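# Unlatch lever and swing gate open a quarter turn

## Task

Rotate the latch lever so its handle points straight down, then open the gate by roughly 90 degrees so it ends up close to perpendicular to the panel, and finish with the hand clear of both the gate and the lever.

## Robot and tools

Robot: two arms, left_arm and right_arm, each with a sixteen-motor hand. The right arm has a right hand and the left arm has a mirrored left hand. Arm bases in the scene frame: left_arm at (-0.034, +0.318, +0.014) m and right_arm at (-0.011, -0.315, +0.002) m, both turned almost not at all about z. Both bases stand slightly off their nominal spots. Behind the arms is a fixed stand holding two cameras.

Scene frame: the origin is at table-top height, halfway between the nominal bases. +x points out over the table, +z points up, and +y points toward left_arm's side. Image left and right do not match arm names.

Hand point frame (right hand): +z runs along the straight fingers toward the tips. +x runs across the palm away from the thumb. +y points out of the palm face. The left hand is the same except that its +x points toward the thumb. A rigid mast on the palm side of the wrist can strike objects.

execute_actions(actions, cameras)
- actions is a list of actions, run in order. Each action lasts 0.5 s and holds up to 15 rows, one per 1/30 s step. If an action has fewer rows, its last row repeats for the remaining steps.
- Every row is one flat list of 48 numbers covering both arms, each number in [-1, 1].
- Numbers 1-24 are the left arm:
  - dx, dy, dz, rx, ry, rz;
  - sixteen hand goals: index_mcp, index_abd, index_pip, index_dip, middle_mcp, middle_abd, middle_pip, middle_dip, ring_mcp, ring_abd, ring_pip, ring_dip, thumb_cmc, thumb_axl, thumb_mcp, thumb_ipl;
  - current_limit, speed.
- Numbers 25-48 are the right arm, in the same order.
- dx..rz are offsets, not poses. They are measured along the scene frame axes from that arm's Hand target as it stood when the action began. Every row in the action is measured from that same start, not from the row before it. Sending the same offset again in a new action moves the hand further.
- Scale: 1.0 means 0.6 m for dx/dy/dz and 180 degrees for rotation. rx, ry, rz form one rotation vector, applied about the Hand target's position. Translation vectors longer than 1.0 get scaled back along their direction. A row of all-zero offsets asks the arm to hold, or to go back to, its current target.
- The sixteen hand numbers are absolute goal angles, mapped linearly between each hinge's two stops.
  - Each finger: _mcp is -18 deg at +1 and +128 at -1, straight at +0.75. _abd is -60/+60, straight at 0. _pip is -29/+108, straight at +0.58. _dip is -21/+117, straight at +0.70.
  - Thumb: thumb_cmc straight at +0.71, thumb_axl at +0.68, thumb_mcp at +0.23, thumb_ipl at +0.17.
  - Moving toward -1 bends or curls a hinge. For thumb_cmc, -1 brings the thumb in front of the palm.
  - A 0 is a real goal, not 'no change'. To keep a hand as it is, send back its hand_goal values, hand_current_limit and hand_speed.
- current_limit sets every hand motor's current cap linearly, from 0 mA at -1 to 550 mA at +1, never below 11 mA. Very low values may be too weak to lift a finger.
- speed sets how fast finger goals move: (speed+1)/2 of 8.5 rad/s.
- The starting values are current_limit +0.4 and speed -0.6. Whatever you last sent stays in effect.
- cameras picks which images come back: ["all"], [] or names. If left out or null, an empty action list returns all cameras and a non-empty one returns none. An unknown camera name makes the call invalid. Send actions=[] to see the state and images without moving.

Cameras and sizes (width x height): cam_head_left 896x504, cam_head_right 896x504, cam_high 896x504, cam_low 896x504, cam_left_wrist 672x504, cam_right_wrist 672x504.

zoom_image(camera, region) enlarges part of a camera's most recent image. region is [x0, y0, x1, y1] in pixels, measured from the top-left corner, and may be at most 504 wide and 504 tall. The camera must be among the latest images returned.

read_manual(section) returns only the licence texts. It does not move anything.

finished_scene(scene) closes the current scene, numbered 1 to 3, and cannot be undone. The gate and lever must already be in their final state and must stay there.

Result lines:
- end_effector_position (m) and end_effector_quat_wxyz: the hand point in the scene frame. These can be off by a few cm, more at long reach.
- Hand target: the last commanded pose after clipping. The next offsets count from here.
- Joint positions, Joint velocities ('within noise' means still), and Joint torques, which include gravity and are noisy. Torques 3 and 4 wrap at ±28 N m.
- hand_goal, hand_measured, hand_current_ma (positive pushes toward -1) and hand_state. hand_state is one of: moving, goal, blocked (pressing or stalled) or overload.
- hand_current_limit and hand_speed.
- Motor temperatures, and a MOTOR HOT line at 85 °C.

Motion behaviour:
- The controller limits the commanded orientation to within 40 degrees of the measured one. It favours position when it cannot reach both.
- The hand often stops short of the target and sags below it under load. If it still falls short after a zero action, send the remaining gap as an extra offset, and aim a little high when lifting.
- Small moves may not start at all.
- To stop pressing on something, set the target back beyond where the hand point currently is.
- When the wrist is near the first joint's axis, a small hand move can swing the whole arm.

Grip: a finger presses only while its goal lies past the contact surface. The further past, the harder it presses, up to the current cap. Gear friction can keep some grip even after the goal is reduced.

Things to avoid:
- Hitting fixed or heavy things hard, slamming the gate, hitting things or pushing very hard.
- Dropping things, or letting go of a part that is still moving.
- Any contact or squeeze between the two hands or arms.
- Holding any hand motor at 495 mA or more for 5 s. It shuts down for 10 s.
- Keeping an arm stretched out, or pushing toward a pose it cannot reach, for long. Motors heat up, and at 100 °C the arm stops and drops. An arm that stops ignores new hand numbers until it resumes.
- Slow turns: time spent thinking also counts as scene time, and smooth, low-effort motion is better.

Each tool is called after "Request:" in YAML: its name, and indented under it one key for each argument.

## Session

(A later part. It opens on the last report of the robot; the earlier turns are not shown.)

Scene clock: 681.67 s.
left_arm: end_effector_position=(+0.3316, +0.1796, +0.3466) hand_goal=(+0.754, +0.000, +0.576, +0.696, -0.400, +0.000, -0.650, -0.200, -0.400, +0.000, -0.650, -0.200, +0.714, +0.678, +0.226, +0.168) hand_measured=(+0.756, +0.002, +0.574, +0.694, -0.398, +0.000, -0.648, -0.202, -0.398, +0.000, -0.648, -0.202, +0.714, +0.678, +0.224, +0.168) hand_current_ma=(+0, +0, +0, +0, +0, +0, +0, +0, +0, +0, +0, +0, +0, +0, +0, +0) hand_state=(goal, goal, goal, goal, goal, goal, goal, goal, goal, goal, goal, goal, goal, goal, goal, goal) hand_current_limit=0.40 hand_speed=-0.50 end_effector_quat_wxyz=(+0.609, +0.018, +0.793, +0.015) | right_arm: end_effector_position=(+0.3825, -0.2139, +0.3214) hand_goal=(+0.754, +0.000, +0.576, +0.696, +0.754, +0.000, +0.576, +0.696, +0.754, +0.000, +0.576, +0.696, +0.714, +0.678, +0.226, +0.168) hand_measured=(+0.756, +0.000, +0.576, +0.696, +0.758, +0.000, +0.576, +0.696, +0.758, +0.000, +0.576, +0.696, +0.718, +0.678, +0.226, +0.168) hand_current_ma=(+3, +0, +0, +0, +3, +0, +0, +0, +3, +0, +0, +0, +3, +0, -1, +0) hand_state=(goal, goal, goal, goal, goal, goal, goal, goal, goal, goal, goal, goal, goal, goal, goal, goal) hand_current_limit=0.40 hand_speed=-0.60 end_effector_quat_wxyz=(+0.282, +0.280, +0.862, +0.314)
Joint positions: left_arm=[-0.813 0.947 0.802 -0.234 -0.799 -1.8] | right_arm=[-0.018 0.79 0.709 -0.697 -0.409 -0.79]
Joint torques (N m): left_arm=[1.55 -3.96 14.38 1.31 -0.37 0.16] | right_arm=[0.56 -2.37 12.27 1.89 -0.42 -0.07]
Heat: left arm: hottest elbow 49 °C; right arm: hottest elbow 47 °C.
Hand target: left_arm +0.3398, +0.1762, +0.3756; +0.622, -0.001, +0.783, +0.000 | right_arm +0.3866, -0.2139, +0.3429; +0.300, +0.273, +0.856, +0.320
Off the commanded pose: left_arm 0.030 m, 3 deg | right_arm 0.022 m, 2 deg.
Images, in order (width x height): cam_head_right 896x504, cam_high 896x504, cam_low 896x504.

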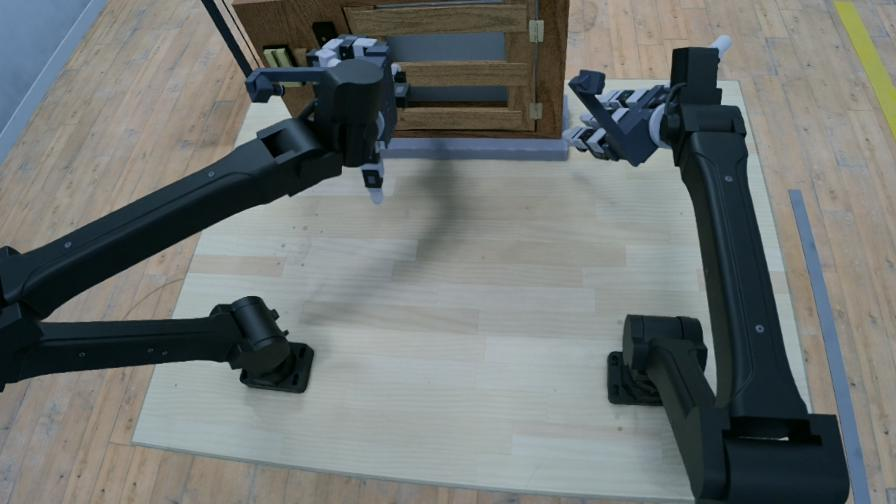

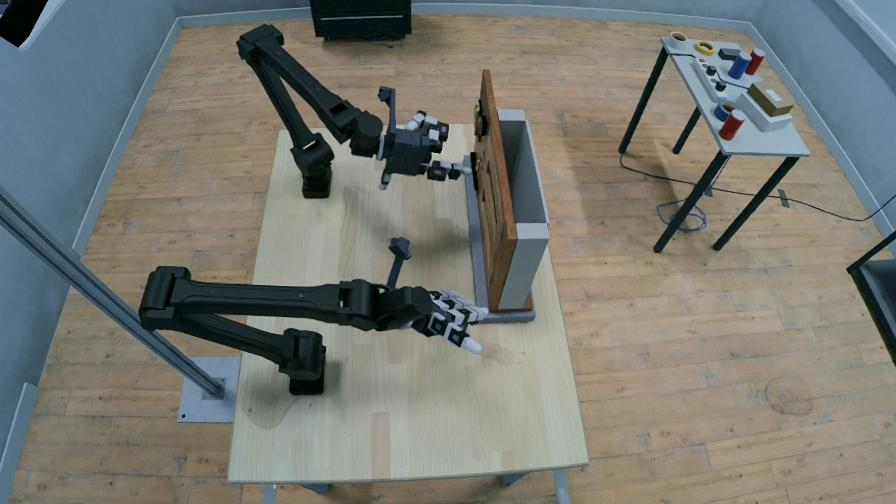

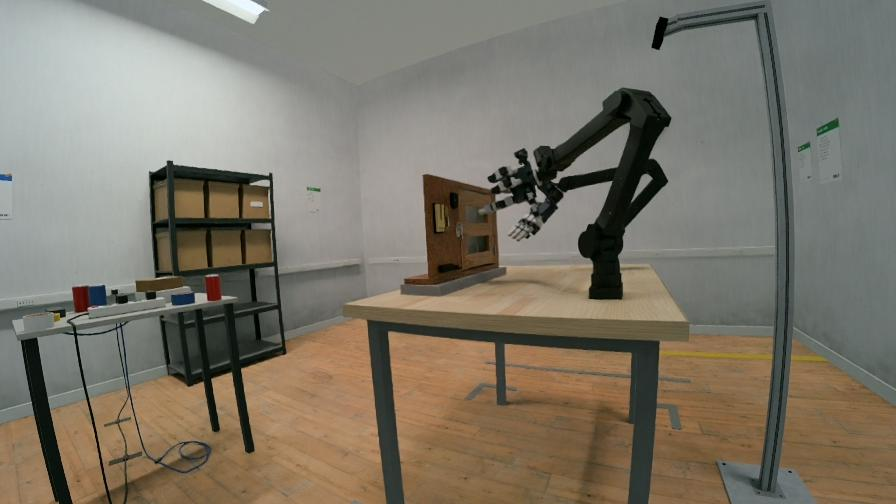

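Request:
execute_actions:
  actions:
    - [[0.08,0.0,-0.03,0,0,0,0.754,0,0.576,0.696,-0.4,0,-0.65,-0.2,-0.4,0,-0.65,-0.2,0.714,0.678,0.226,0.168,0.4,-0.5,0,0,0,0,0,0,0.754,0,0.576,0.696,0.754,0,0.576,0.696,0.754,0,0.576,0.696,0.714,0.678,0.226,0.168,0.4,-0.6]]
    - [[0.08,0.003,0.015,0,0,0,0.754,0,0.576,0.696,-0.4,0,-0.65,-0.2,-0.4,0,-0.65,-0.2,0.714,0.678,0.226,0.168,0.4,-0.5,0,0,0,0,0,0,0.754,0,0.576,0.696,0.754,0,0.576,0.696,0.754,0,0.576,0.696,0.714,0.678,0.226,0.168,0.4,-0.6]]
  cameras: ["cam_high","cam_head_right","cam_low","cam_left_wrist"]

Request:
zoom_image:
  camera: "cam_head_right"
  region: [320, 0, 480, 120]

Request:
zoom_image:
  camera: "cam_low"
  region: [440, 190, 520, 250]

Scene clock: 694.40 s.
left_arm: end_effector_position=(+0.3898, +0.1713, +0.3269) hand_goal=(+0.754, +0.000, +0.576, +0.696, -0.400, +0.000, -0.650, -0.200, -0.400, +0.000, -0.650, -0.200, +0.714, +0.678, +0.226, +0.168) hand_measured=(+0.698, +0.120, +0.536, +0.672, -0.398, +0.000, -0.648, -0.202, -0.398, +0.000, -0.648, -0.202, +0.714, +0.678, +0.224, +0.168) hand_current_ma=(-84, +224, -43, -18, +0, +0, +0, +0, +0, +0, +0, +0, +0, +0, +0, +0) hand_state=(blocked, blocked, blocked, blocked, goal, goal, goal, goal, goal, goal, goal, goal, goal, goal, goal, goal) hand_current_limit=0.40 hand_speed=-0.50 end_effector_quat_wxyz=(+0.594, +0.033, +0.804, -0.005) | right_arm: end_effector_position=(+0.3825, -0.2139, +0.3214) hand_goal=(+0.754, +0.000, +0.576, +0.696, +0.754, +0.000, +0.576, +0.696, +0.754, +0.000, +0.576, +0.696, +0.714, +0.678, +0.226, +0.168) hand_measured=(+0.756, +0.000, +0.576, +0.696, +0.758, +0.000, +0.576, +0.696, +0.758, +0.000, +0.576, +0.696, +0.718, +0.678, +0.226, +0.168) hand_current_ma=(+3, +0, +0, +0, +3, +0, +0, +0, +3, +0, +0, +0, +3, +0, -1, +0) hand_state=(goal, goal, goal, goal, goal, goal, goal, goal, goal, goal, goal, goal, goal, goal, goal, goal) hand_current_limit=0.40 hand_speed=-0.60 end_effector_quat_wxyz=(+0.282, +0.280, +0.862, +0.314)
Joint positions: left_arm=[-0.689 1.076 0.848 -0.144 -0.626 -1.763] | right_arm=[-0.018 0.79 0.709 -0.697 -0.409 -0.79]
Joint torques (N m): left_arm=[6.07 -1.44 17.68 3.4 -0.34 0.57] | right_arm=[0.56 -2.32 12.3 1.88 -0.42 -0.07]
Heat: left arm: hottest elbow 49 °C; right arm: hottest elbow 47 °C.
Hand target: left_arm +0.4359, +0.1781, +0.3665; +0.622, -0.001, +0.783, +0.000 | right_arm +0.3866, -0.2139, +0.3429; +0.300, +0.273, +0.856, +0.320
Off the commanded pose: left_arm 0.061 m, 6 deg | right_arm 0.022 m, 2 deg.
Images, in order (width x height): cam_head_right 896x504, cam_high 896x504, cam_low 896x504, cam_left_wrist 672x504.

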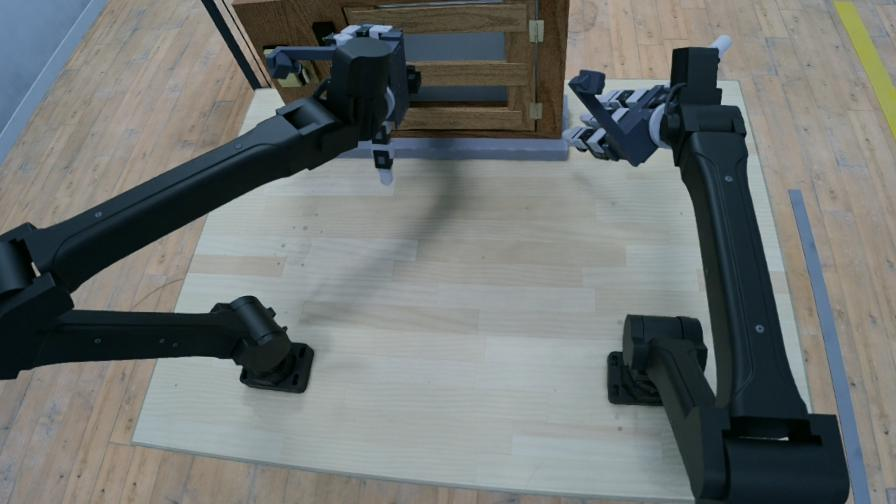

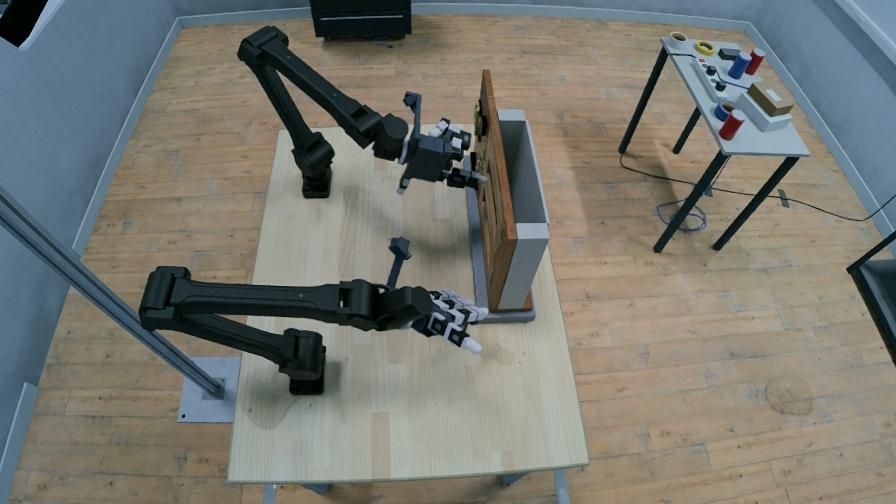

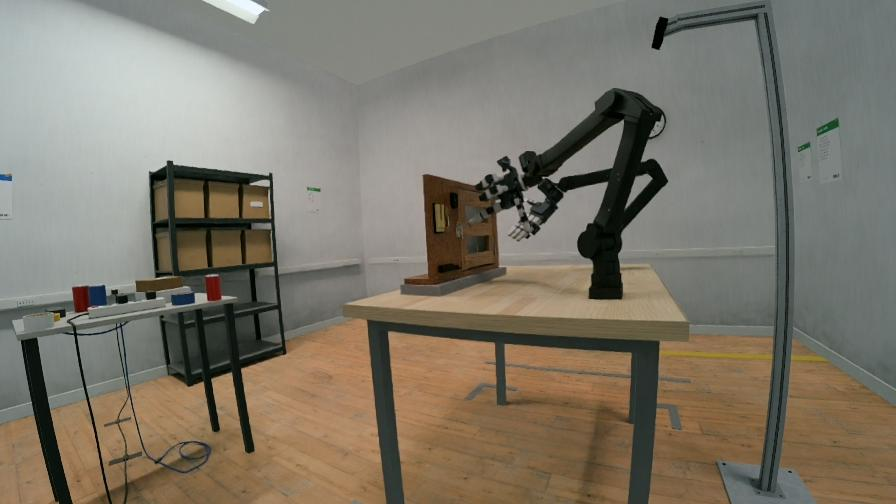

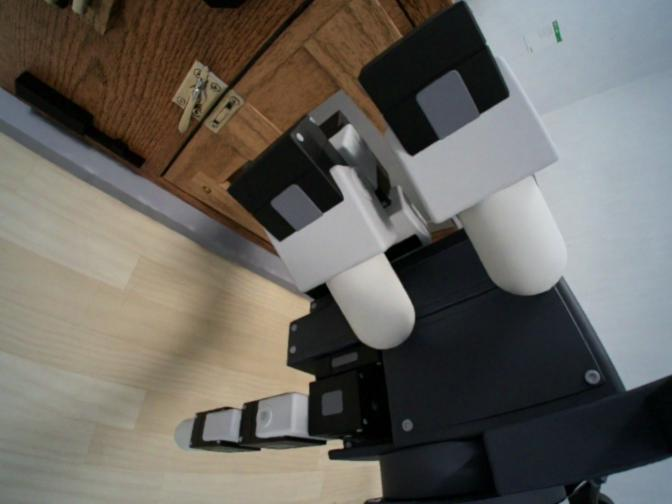

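Scaled by 3.150 from the camera's 896x504 image, which has a finer 1280x720 frame.

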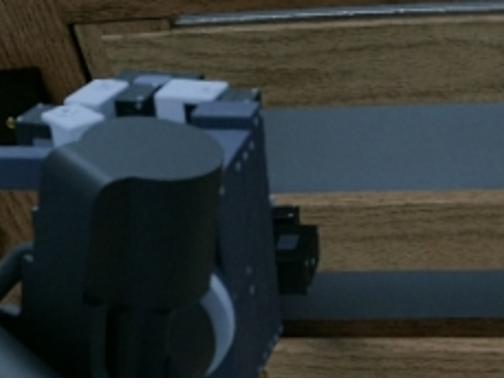

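Scaled by 6.300 from the camera's 896x504 image, which has a finer 1280x720 frame.

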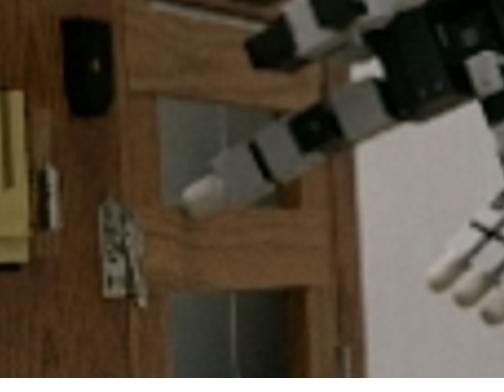

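Request:
execute_actions:
  actions:
    - [[-0.09,0.0,0.05,0,-0.045,0,0.754,0,0.576,0.696,-0.4,0,-0.65,-0.2,-0.4,0,-0.65,-0.2,0.714,0.678,0.226,0.168,0.4,-0.5,0,0,0,0,0,0,0.754,0,0.576,0.696,0.754,0,0.576,0.696,0.754,0,0.576,0.696,0.714,0.678,0.226,0.168,0.4,-0.6]]
    - [[0.05,0.003,-0.05,0,0,0,0.754,0,0.576,0.696,-0.4,0,-0.65,-0.2,-0.4,0,-0.65,-0.2,0.714,0.678,0.226,0.168,0.4,-0.5,0,0,0,0,0,0,0.754,0,0.576,0.696,0.754,0,0.576,0.696,0.754,0,0.576,0.696,0.714,0.678,0.226,0.168,0.4,-0.6]]
  cameras: ["cam_high","cam_head_right","cam_low"]

Request:
zoom_image:
  camera: "cam_head_right"
  region: [320, 0, 480, 120]

Request:
zoom_image:
  camera: "cam_low"
  region: [440, 190, 520, 250]

Scene clock: 711.83 s.
left_arm: end_effector_position=(+0.3971, +0.1764, +0.3561) hand_goal=(+0.754, +0.000, +0.576, +0.696, -0.400, +0.000, -0.650, -0.200, -0.400, +0.000, -0.650, -0.200, +0.714, +0.678, +0.226, +0.168) hand_measured=(+0.724, +0.026, +0.566, +0.700, -0.398, +0.000, -0.648, -0.202, -0.398, +0.000, -0.648, -0.202, +0.714, +0.678, +0.224, +0.168) hand_current_ma=(-30, +17, -3, +1, +0, +0, +0, +0, +0, +0, +0, +0, +0, +0, +0, +0) hand_state=(blocked, blocked, goal, goal, goal, goal, goal, goal, goal, goal, goal, goal, goal, goal, goal, goal) hand_current_limit=0.40 hand_speed=-0.50 end_effector_quat_wxyz=(+0.659, +0.012, +0.752, +0.003) | right_arm: end_effector_position=(+0.3825, -0.2139, +0.3214) hand_goal=(+0.754, +0.000, +0.576, +0.696, +0.754, +0.000, +0.576, +0.696, +0.754, +0.000, +0.576, +0.696, +0.714, +0.678, +0.226, +0.168) hand_measured=(+0.756, +0.000, +0.576, +0.696, +0.758, +0.000, +0.576, +0.696, +0.758, +0.000, +0.576, +0.696, +0.718, +0.678, +0.226, +0.168) hand_current_ma=(+3, +0, +0, +0, +3, +0, +0, +0, +3, +0, +0, +0, +3, +0, -1, +0) hand_state=(goal, goal, goal, goal, goal, goal, goal, goal, goal, goal, goal, goal, goal, goal, goal, goal) hand_current_limit=0.40 hand_speed=-0.60 end_effector_quat_wxyz=(+0.282, +0.280, +0.862, +0.314)
Joint positions: left_arm=[-0.689 1.078 0.818 0.087 -0.692 -1.661] | right_arm=[-0.018 0.79 0.709 -0.697 -0.409 -0.79]
Joint torques (N m): left_arm=[2.9 -4.31 10.56 4.1 0.25 0.47] | right_arm=[0.56 -2.37 12.27 1.89 -0.42 -0.07]
Heat: left arm: hottest elbow 49 °C; right arm: hottest elbow 47 °C.
Hand target: left_arm +0.4119, +0.1799, +0.3664; +0.676, -0.001, +0.737, +0.000 | right_arm +0.3866, -0.2139, +0.3429; +0.300, +0.273, +0.856, +0.320
Off the commanded pose: left_arm 0.018 m, 3 deg | right_arm 0.022 m, 2 deg.
Images, in order (width x height): cam_head_right 896x504, cam_high 896x504, cam_low 896x504.

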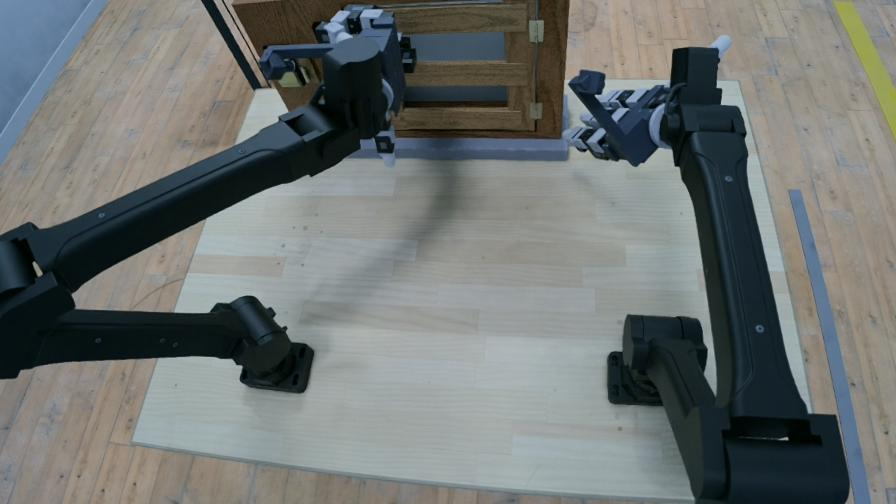

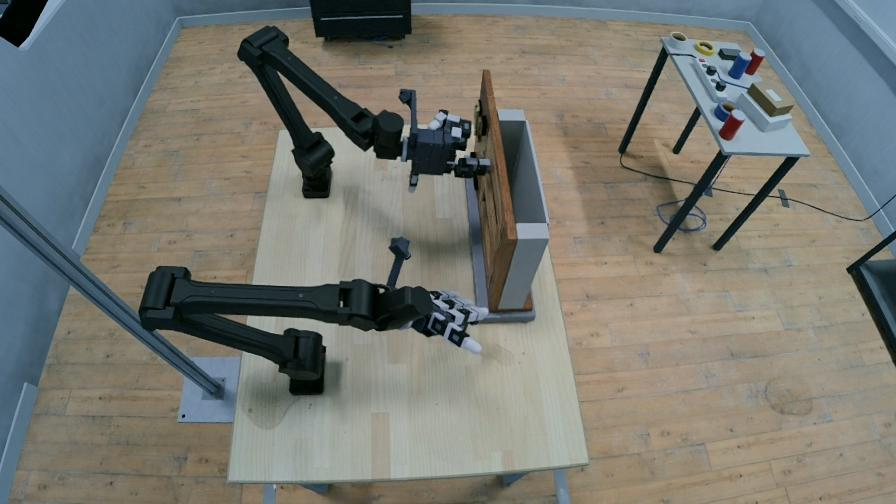

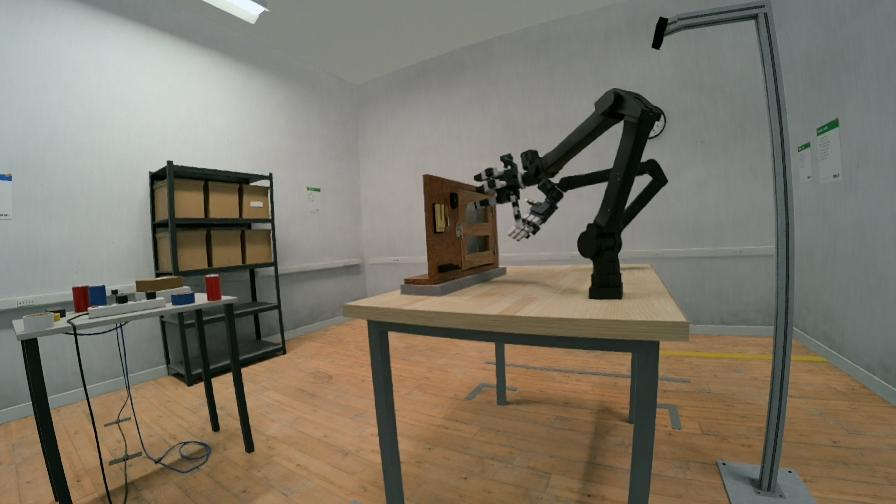

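Scaled by 3.150 from the camera's 896x504 image, which has a finer 1280x720 frame.

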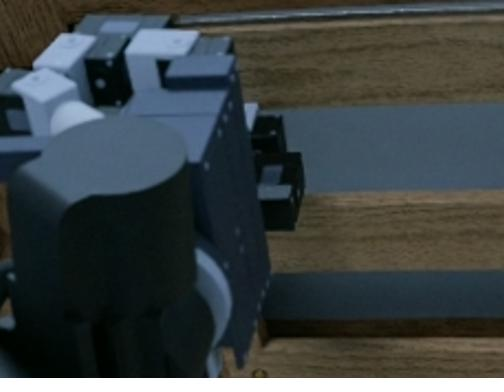

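Scaled by 6.300 from the camera's 896x504 image, which has a finer 1280x720 frame.

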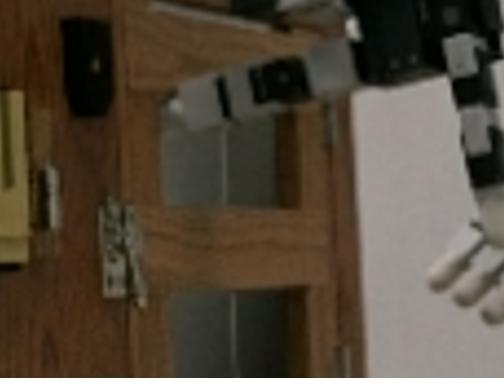

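Request:
execute_actions:
  actions:
    - [[-0.06,0.0,0,0,0,0,0.754,0,0.576,0.696,-0.4,0,-0.65,-0.2,-0.4,0,-0.65,-0.2,0.714,0.678,0.226,0.168,0.4,-0.5,0,0,0,0,0,0,0.754,0,0.576,0.696,0.754,0,0.576,0.696,0.754,0,0.576,0.696,0.714,0.678,0.226,0.168,0.4,-0.6]]
    - [[0.0,0.0,-0.065,0,0,0,0.754,0,0.576,0.696,-0.4,0,-0.65,-0.2,-0.4,0,-0.65,-0.2,0.714,0.678,0.226,0.168,0.4,-0.5,0,0,0,0,0,0,0.754,0,0.576,0.696,0.754,0,0.576,0.696,0.754,0,0.576,0.696,0.714,0.678,0.226,0.168,0.4,-0.6]]
    - [[0.05,0.0,0.015,0,0,0,0.754,0,0.576,0.696,-0.4,0,-0.65,-0.2,-0.4,0,-0.65,-0.2,0.714,0.678,0.226,0.168,0.4,-0.5,0,0,0,0,0,0,0.754,0,0.576,0.696,0.754,0,0.576,0.696,0.754,0,0.576,0.696,0.714,0.678,0.226,0.168,0.4,-0.6]]
  cameras: ["cam_high","cam_head_right","cam_low"]

Request:
zoom_image:
  camera: "cam_head_right"
  region: [320, 0, 480, 120]

Request:
zoom_image:
  camera: "cam_low"
  region: [440, 190, 520, 250]

Scene clock: 728.03 s.
left_arm: end_effector_position=(+0.3945, +0.1840, +0.3060) hand_goal=(+0.754, +0.000, +0.576, +0.696, -0.400, +0.000, -0.650, -0.200, -0.400, +0.000, -0.650, -0.200, +0.714, +0.678, +0.226, +0.168) hand_measured=(+0.756, +0.002, +0.576, +0.698, -0.398, +0.000, -0.648, -0.202, -0.398, +0.000, -0.648, -0.202, +0.714, +0.678, +0.224, +0.168) hand_current_ma=(+0, +0, +0, +0, +0, +0, +0, +0, +0, +0, +0, +0, +0, +0, +0, +0) hand_state=(goal, goal, goal, goal, goal, goal, goal, goal, goal, goal, goal, goal, goal, goal, goal, goal) hand_current_limit=0.40 hand_speed=-0.50 end_effector_quat_wxyz=(+0.655, +0.011, +0.756, +0.010) | right_arm: end_effector_position=(+0.3825, -0.2139, +0.3214) hand_goal=(+0.754, +0.000, +0.576, +0.696, +0.754, +0.000, +0.576, +0.696, +0.754, +0.000, +0.576, +0.696, +0.714, +0.678, +0.226, +0.168) hand_measured=(+0.756, +0.000, +0.576, +0.696, +0.758, +0.000, +0.576, +0.696, +0.758, +0.000, +0.576, +0.696, +0.718, +0.678, +0.226, +0.168) hand_current_ma=(+3, +0, +0, +0, +3, +0, +0, +0, +3, +0, +0, +0, +3, +0, -1, +0) hand_state=(goal, goal, goal, goal, goal, goal, goal, goal, goal, goal, goal, goal, goal, goal, goal, goal) hand_current_limit=0.40 hand_speed=-0.60 end_effector_quat_wxyz=(+0.282, +0.280, +0.862, +0.314)
Joint positions: left_arm=[-0.679 1.115 0.71 0.219 -0.693 -1.66] | right_arm=[-0.018 0.79 0.709 -0.697 -0.409 -0.79]
Joint torques (N m): left_arm=[1.2 -5.95 12.83 2.59 -0.14 0.44] | right_arm=[0.56 -2.32 12.3 1.89 -0.42 -0.06]
Heat: left arm: hottest elbow 49 °C; right arm: hottest elbow 47 °C.
Hand target: left_arm +0.4059, +0.1799, +0.3365; +0.676, -0.001, +0.737, +0.000 | right_arm +0.3866, -0.2139, +0.3429; +0.300, +0.273, +0.856, +0.320
Off the commanded pose: left_arm 0.033 m, 4 deg | right_arm 0.022 m, 2 deg.
Images, in order (width x height): cam_head_right 896x504, cam_high 896x504, cam_low 896x504.

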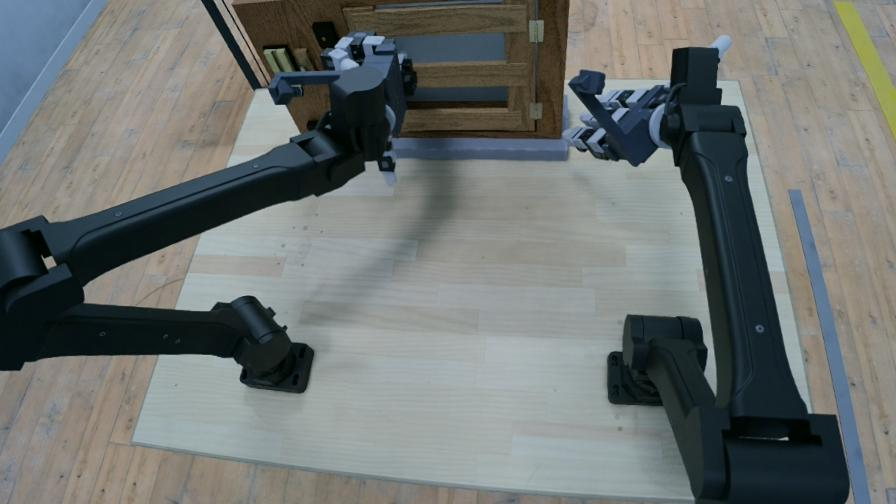

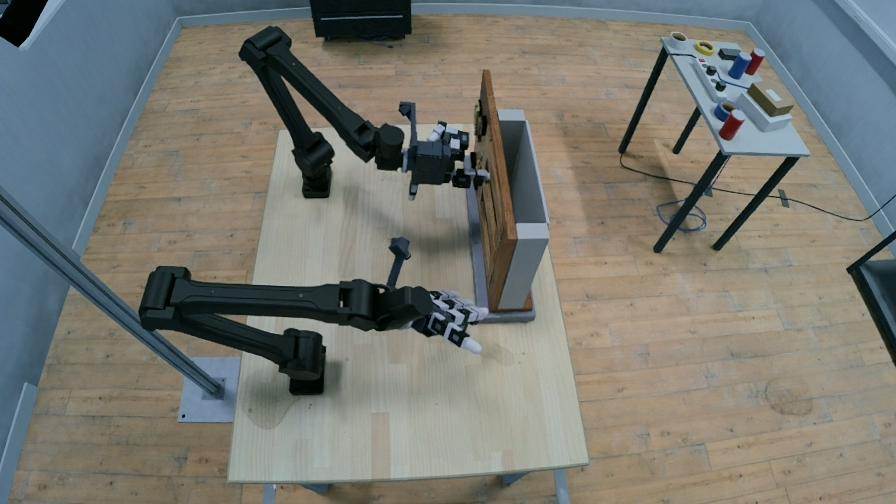

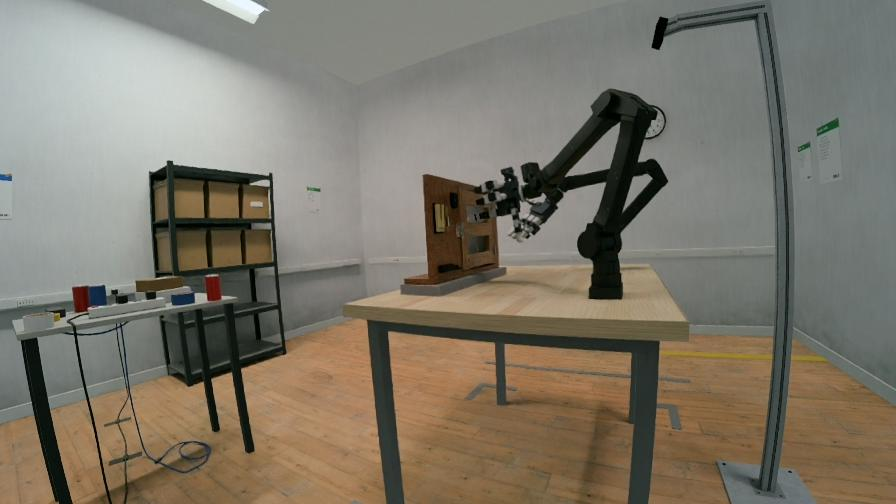

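Scaled by 3.150 from the camera's 896x504 image, which has a finer 1280x720 frame.

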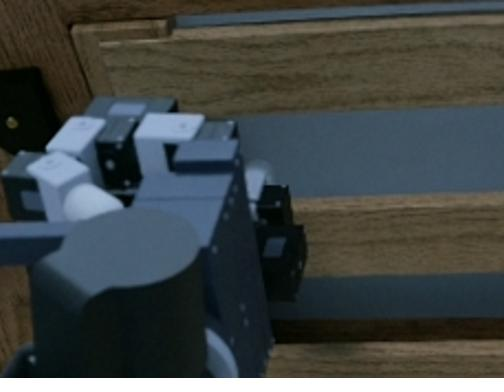

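Scaled by 6.300 from the camera's 896x504 image, which has a finer 1280x720 frame.

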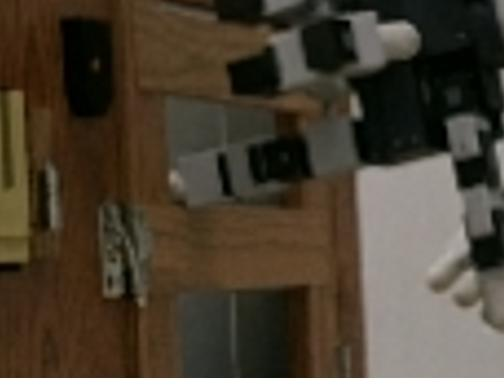

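Request:
zoom_image:
  camera: "cam_high"
  region: [440, 110, 540, 240]

Request:
zoom_image:
  camera: "cam_low"
  region: [420, 170, 520, 290]

Scaled by 3.877 from the camera's 896x504 image, which has a finer 1280x720 frame.

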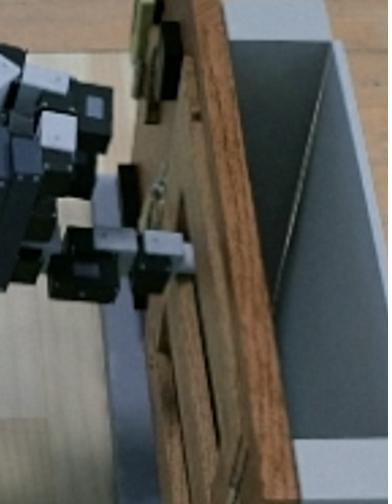

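Scaled by 4.200 from the camera's 896x504 image, which has a finer 1280x720 frame.

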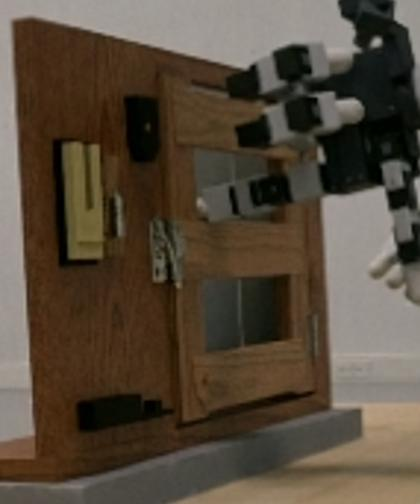

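Request:
execute_actions:
  actions:
    - [[0.03,0.0,0.05,0,0,0,0.754,0,0.576,0.696,-0.4,0,-0.65,-0.2,-0.4,0,-0.65,-0.2,0.714,0.678,0.226,0.168,0.4,-0.5,0,0,0,0,0,0,0.754,0,0.576,0.696,0.754,0,0.576,0.696,0.754,0,0.576,0.696,0.714,0.678,0.226,0.168,0.4,-0.6]]
    - [[0.04,0.0,0.0,0,0,0,0.754,0,0.576,0.696,-0.4,0,-0.65,-0.2,-0.4,0,-0.65,-0.2,0.714,0.678,0.226,0.168,0.4,-0.5,0,0,0,0,0,0,0.754,0,0.576,0.696,0.754,0,0.576,0.696,0.754,0,0.576,0.696,0.714,0.678,0.226,0.168,0.4,-0.6]]
  cameras: ["cam_high","cam_low"]

Request:
zoom_image:
  camera: "cam_high"
  region: [440, 110, 540, 240]

Request:
zoom_image:
  camera: "cam_low"
  region: [440, 190, 520, 250]

Scene clock: 749.40 s.
left_arm: end_effector_position=(+0.4332, +0.1848, +0.3296) hand_goal=(+0.754, +0.000, +0.576, +0.696, -0.400, +0.000, -0.650, -0.200, -0.400, +0.000, -0.650, -0.200, +0.714, +0.678, +0.226, +0.168) hand_measured=(+0.754, +0.006, +0.576, +0.698, -0.398, +0.000, -0.648, -0.202, -0.398, +0.000, -0.648, -0.202, +0.714, +0.678, +0.224, +0.168) hand_current_ma=(+0, +1, +0, +0, +0, +0, +0, +0, +0, +0, +0, +0, +0, +0, +0, +0) hand_state=(goal, goal, goal, goal, goal, goal, goal, goal, goal, goal, goal, goal, goal, goal, goal, goal) hand_current_limit=0.40 hand_speed=-0.50 end_effector_quat_wxyz=(+0.655, +0.008, +0.755, +0.008) | right_arm: end_effector_position=(+0.3825, -0.2139, +0.3214) hand_goal=(+0.754, +0.000, +0.576, +0.696, +0.754, +0.000, +0.576, +0.696, +0.754, +0.000, +0.576, +0.696, +0.714, +0.678, +0.226, +0.168) hand_measured=(+0.756, +0.000, +0.576, +0.696, +0.758, +0.000, +0.576, +0.696, +0.758, +0.000, +0.576, +0.696, +0.718, +0.678, +0.226, +0.168) hand_current_ma=(+3, +0, +0, +0, +3, +0, +0, +0, +3, +0, +0, +0, +3, +0, -1, +0) hand_state=(goal, goal, goal, goal, goal, goal, goal, goal, goal, goal, goal, goal, goal, goal, goal, goal) hand_current_limit=0.40 hand_speed=-0.60 end_effector_quat_wxyz=(+0.282, +0.280, +0.862, +0.314)
Joint positions: left_arm=[-0.61 1.176 0.821 0.18 -0.624 -1.651] | right_arm=[-0.018 0.79 0.709 -0.697 -0.409 -0.79]
Joint torques (N m): left_arm=[1.26 -7.3 14.56 1.84 -0.14 0.47] | right_arm=[0.56 -2.37 12.27 1.88 -0.42 -0.06]
Motor temperatures (°C): left_arm=[24 23 51 22 21 23] | right_arm=[20 23 47 23 23 22]
Heat: left arm: hottest elbow 51 °C; right arm: hottest elbow 47 °C.
Hand target: left_arm +0.4478, +0.1798, +0.3664; +0.676, -0.001, +0.737, +0.000 | right_arm +0.3866, -0.2139, +0.3429; +0.300, +0.273, +0.856, +0.320
Off the commanded pose: left_arm 0.040 m, 3 deg | right_arm 0.022 m, 2 deg.
Images, in order (width x height): cam_high 896x504, cam_low 896x504.

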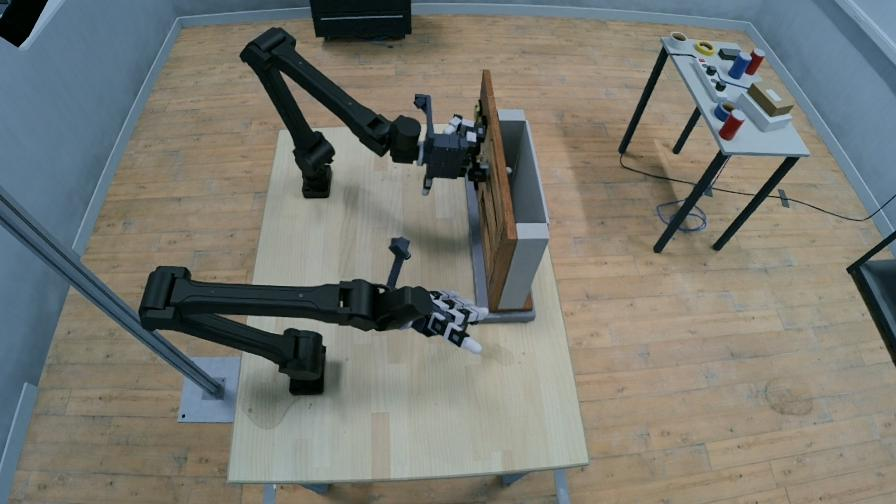

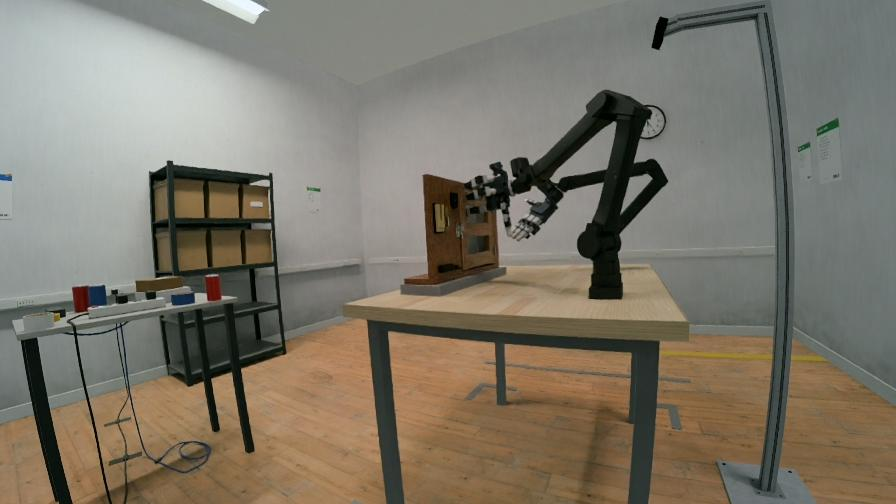

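Scaled by 3.877 from the camera's 896x504 image, which has a finer 1280x720 frame.

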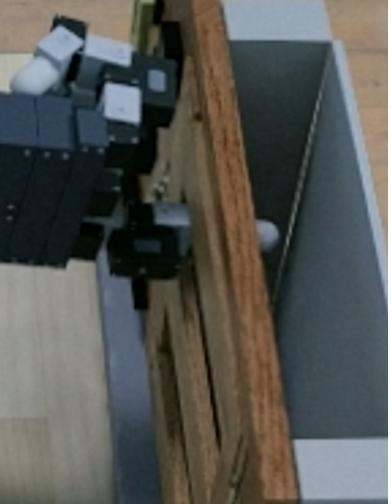

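Scaled by 6.300 from the camera's 896x504 image, which has a finer 1280x720 frame.

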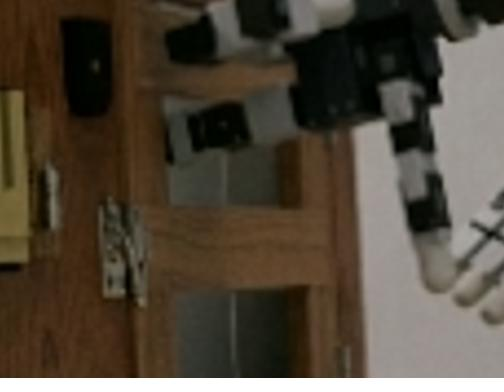

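Request:
execute_actions:
  actions:
    - [[0.0,0.0,0.0,0,0,0,0.754,0,0.4,-0.45,-0.4,0,-0.65,-0.2,-0.4,0,-0.65,-0.2,0.714,0.678,0.226,0.168,0.4,-0.4,0,0,0,0,0,0,0.754,0,0.576,0.696,0.754,0,0.576,0.696,0.754,0,0.576,0.696,0.714,0.678,0.226,0.168,0.4,-0.6]]
    - [[-0.05,0.0,0.0,0,0,0,0.754,0,0.4,-0.45,-0.4,0,-0.65,-0.2,-0.4,0,-0.65,-0.2,0.714,0.678,0.226,0.168,0.4,-0.4,0,0,0,0,0,0,0.754,0,0.576,0.696,0.754,0,0.576,0.696,0.754,0,0.576,0.696,0.714,0.678,0.226,0.168,0.4,-0.6]]
    - [[-0.07,-0.005,0.0,0,0,0.02,0.754,0,0.4,-0.45,-0.4,0,-0.65,-0.2,-0.4,0,-0.65,-0.2,0.714,0.678,0.226,0.168,0.4,-0.4,0,0,0,0,0,0,0.754,0,0.576,0.696,0.754,0,0.576,0.696,0.754,0,0.576,0.696,0.714,0.678,0.226,0.168,0.4,-0.6]]
  cameras: ["cam_high","cam_low","cam_left_wrist","cam_head_right"]

Scene clock: 760.90 s.
left_arm: end_effector_position=(+0.3835, +0.1780, +0.3421) hand_goal=(+0.754, +0.000, +0.400, -0.450, -0.400, +0.000, -0.650, -0.200, -0.400, +0.000, -0.650, -0.200, +0.714, +0.678, +0.226, +0.168) hand_measured=(+0.760, +0.012, +0.410, -0.440, -0.420, +0.000, -0.648, -0.202, -0.400, +0.000, -0.648, -0.202, +0.714, +0.678, +0.224, +0.168) hand_current_ma=(+2, +4, +4, +4, -15, +0, +0, +0, +0, +0, +0, +0, +0, +0, +0, +0) hand_state=(goal, goal, goal, goal, blocked, goal, goal, goal, goal, goal, goal, goal, goal, goal, goal, goal) hand_current_limit=0.40 hand_speed=-0.40 end_effector_quat_wxyz=(+0.657, -0.009, +0.752, +0.044) | right_arm: end_effector_position=(+0.3825, -0.2139, +0.3214) hand_goal=(+0.754, +0.000, +0.576, +0.696, +0.754, +0.000, +0.576, +0.696, +0.754, +0.000, +0.576, +0.696, +0.714, +0.678, +0.226, +0.168) hand_measured=(+0.756, +0.000, +0.576, +0.696, +0.758, +0.000, +0.576, +0.696, +0.758, +0.000, +0.576, +0.696, +0.718, +0.678, +0.226, +0.168) hand_current_ma=(+3, +0, +0, +0, +3, +0, +0, +0, +3, +0, +0, +0, +3, +0, -1, +0) hand_state=(goal, goal, goal, goal, goal, goal, goal, goal, goal, goal, goal, goal, goal, goal, goal, goal) hand_current_limit=0.40 hand_speed=-0.60 end_effector_quat_wxyz=(+0.282, +0.280, +0.862, +0.314)
Joint positions: left_arm=[-0.73 1.106 0.797 0.115 -0.82 -1.66] | right_arm=[-0.018 0.79 0.709 -0.697 -0.409 -0.79]
Joint torques (N m): left_arm=[-0.67 -10.11 10.19 1.92 -0.49 0.21] | right_arm=[0.56 -2.37 12.3 1.89 -0.42 -0.06]
Heat: left arm: hottest elbow 50 °C; right arm: hottest elbow 48 °C.
Hand target: left_arm +0.3759, +0.1769, +0.3663; +0.675, -0.024, +0.737, +0.021 | right_arm +0.3866, -0.2139, +0.3429; +0.300, +0.273, +0.856, +0.320
Off the commanded pose: left_arm 0.026 m, 4 deg | right_arm 0.022 m, 2 deg.
Images, in order (width x height): cam_head_right 896x504, cam_high 896x504, cam_low 896x504, cam_left_wrist 672x504.

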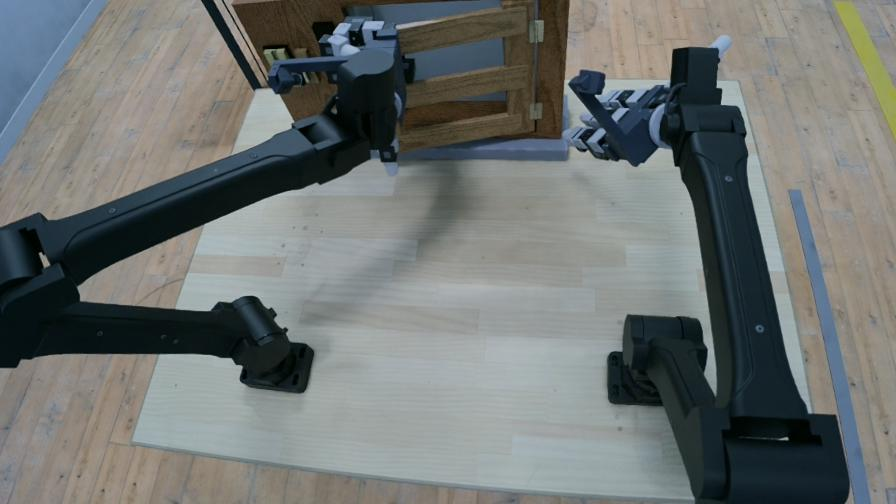

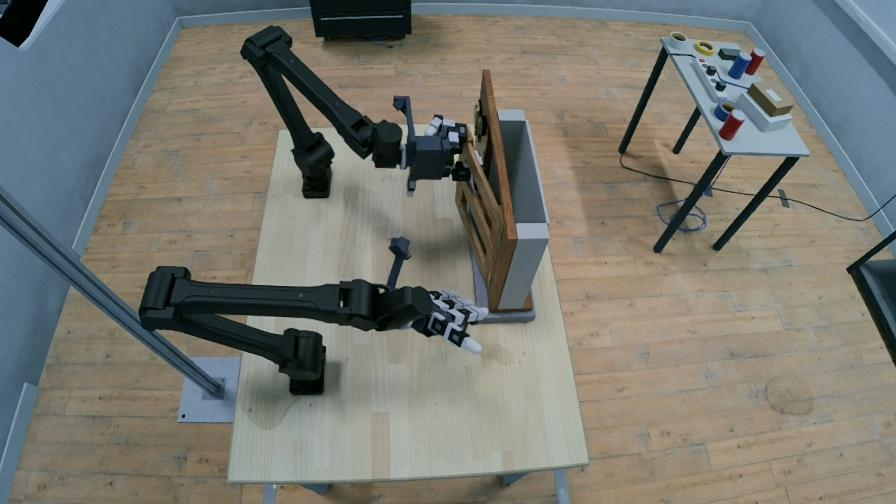

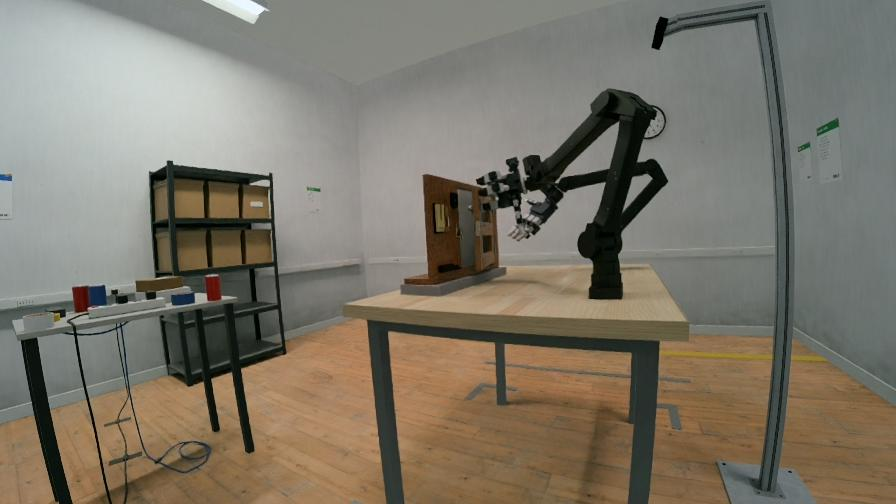

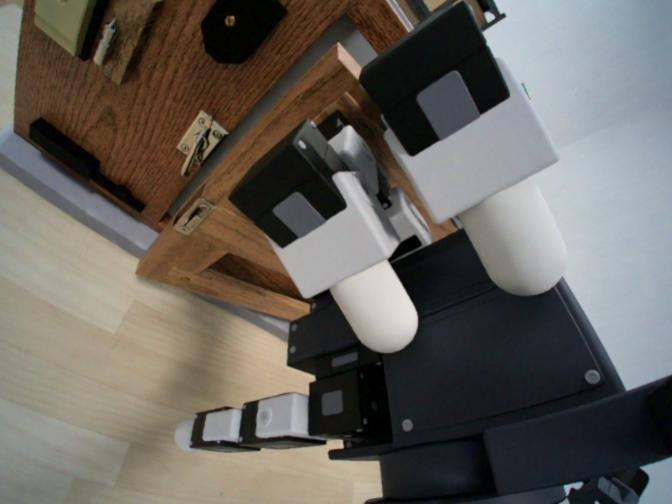

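Request:
execute_actions:
  actions:
    - [[-0.07,-0.02,0.0,0,0,0.03,0.754,0,0.4,-0.45,-0.4,0,-0.65,-0.2,-0.4,0,-0.65,-0.2,0.714,0.678,0.226,0.168,0.4,-0.4,0,0,0,0,0,0,0.754,0,0.576,0.696,0.754,0,0.576,0.696,0.754,0,0.576,0.696,0.714,0.678,0.226,0.168,0.4,-0.6]]
    - [[-0.07,-0.03,0.0,0,0,0.03,0.754,0,0.4,-0.45,-0.4,0,-0.65,-0.2,-0.4,0,-0.65,-0.2,0.714,0.678,0.226,0.168,0.4,-0.4,0,0,0,0,0,0,0.754,0,0.576,0.696,0.754,0,0.576,0.696,0.754,0,0.576,0.696,0.714,0.678,0.226,0.168,0.4,-0.6]]
  cameras: ["cam_high","cam_low","cam_left_wrist"]

Scene clock: 786.03 s.
left_arm: end_effector_position=(+0.2930, +0.1508, +0.3367) hand_goal=(+0.754, +0.000, +0.400, -0.450, -0.400, +0.000, -0.650, -0.200, -0.400, +0.000, -0.650, -0.200, +0.714, +0.678, +0.226, +0.168) hand_measured=(+0.784, -0.004, +0.420, -0.438, -0.434, +0.000, -0.648, -0.202, -0.400, +0.000, -0.648, -0.202, +0.714, +0.678, +0.224, +0.168) hand_current_ma=(+31, -1, +13, +5, -36, +0, +0, +0, +0, +0, +0, +0, +0, +0, +0, +0) hand_state=(blocked, goal, goal, goal, blocked, goal, goal, goal, goal, goal, goal, goal, goal, goal, goal, goal) hand_current_limit=0.40 hand_speed=-0.40 end_effector_quat_wxyz=(+0.659, -0.067, +0.741, +0.108) | right_arm: end_effector_position=(+0.3825, -0.2139, +0.3214) hand_goal=(+0.754, +0.000, +0.576, +0.696, +0.754, +0.000, +0.576, +0.696, +0.754, +0.000, +0.576, +0.696, +0.714, +0.678, +0.226, +0.168) hand_measured=(+0.756, +0.000, +0.576, +0.696, +0.758, +0.000, +0.576, +0.696, +0.758, +0.000, +0.576, +0.696, +0.718, +0.678, +0.226, +0.168) hand_current_ma=(+3, +0, +0, +0, +3, +0, +0, +0, +3, +0, +0, +0, +3, +0, -1, +0) hand_state=(goal, goal, goal, goal, goal, goal, goal, goal, goal, goal, goal, goal, goal, goal, goal, goal) hand_current_limit=0.40 hand_speed=-0.60 end_effector_quat_wxyz=(+0.282, +0.280, +0.862, +0.314)
Joint positions: left_arm=[-0.99 1.104 0.794 -0.033 -1.244 -1.826] | right_arm=[-0.018 0.79 0.709 -0.697 -0.409 -0.79]
Joint torques (N m): left_arm=[-0.09 -7.94 13.07 0.79 -1.01 0.19] | right_arm=[0.56 -2.37 12.3 1.89 -0.42 -0.06]
Motor temperatures (°C): left_arm=[24 24 46 22 21 23] | right_arm=[20 23 48 23 23 22]
Heat: left arm: hottest elbow 46 °C; right arm: hottest elbow 48 °C.
Hand target: left_arm +0.2919, +0.1469, +0.3665; +0.670, -0.094, +0.731, +0.085 | right_arm +0.3866, -0.2139, +0.3429; +0.300, +0.273, +0.856, +0.320
Off the commanded pose: left_arm 0.030 m, 4 deg | right_arm 0.022 m, 2 deg.
Images, in order (width x height): cam_high 896x504, cam_low 896x504, cam_left_wrist 672x504.

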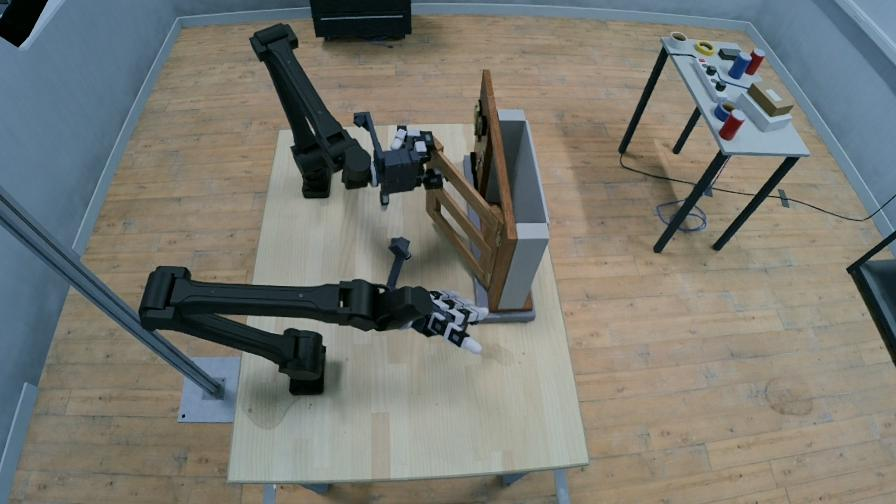

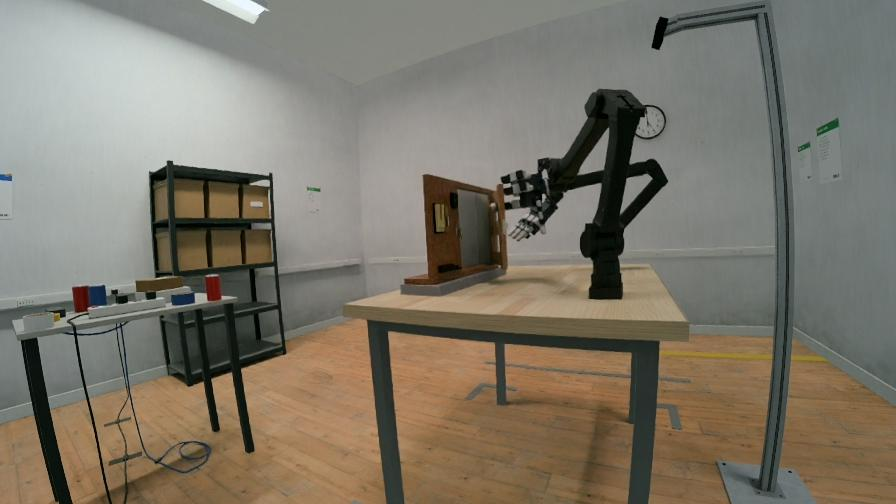

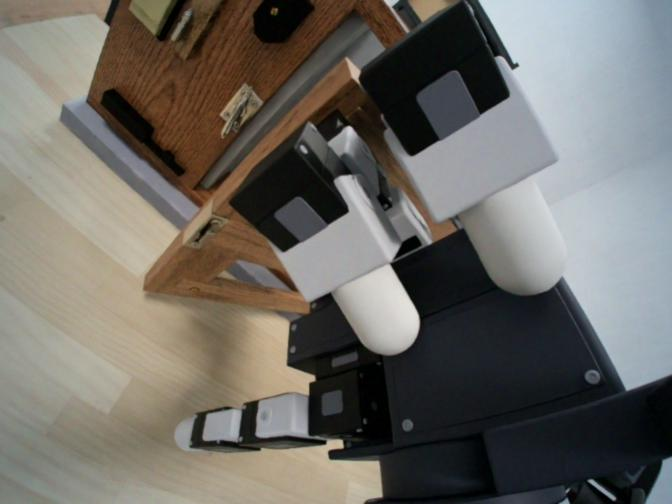

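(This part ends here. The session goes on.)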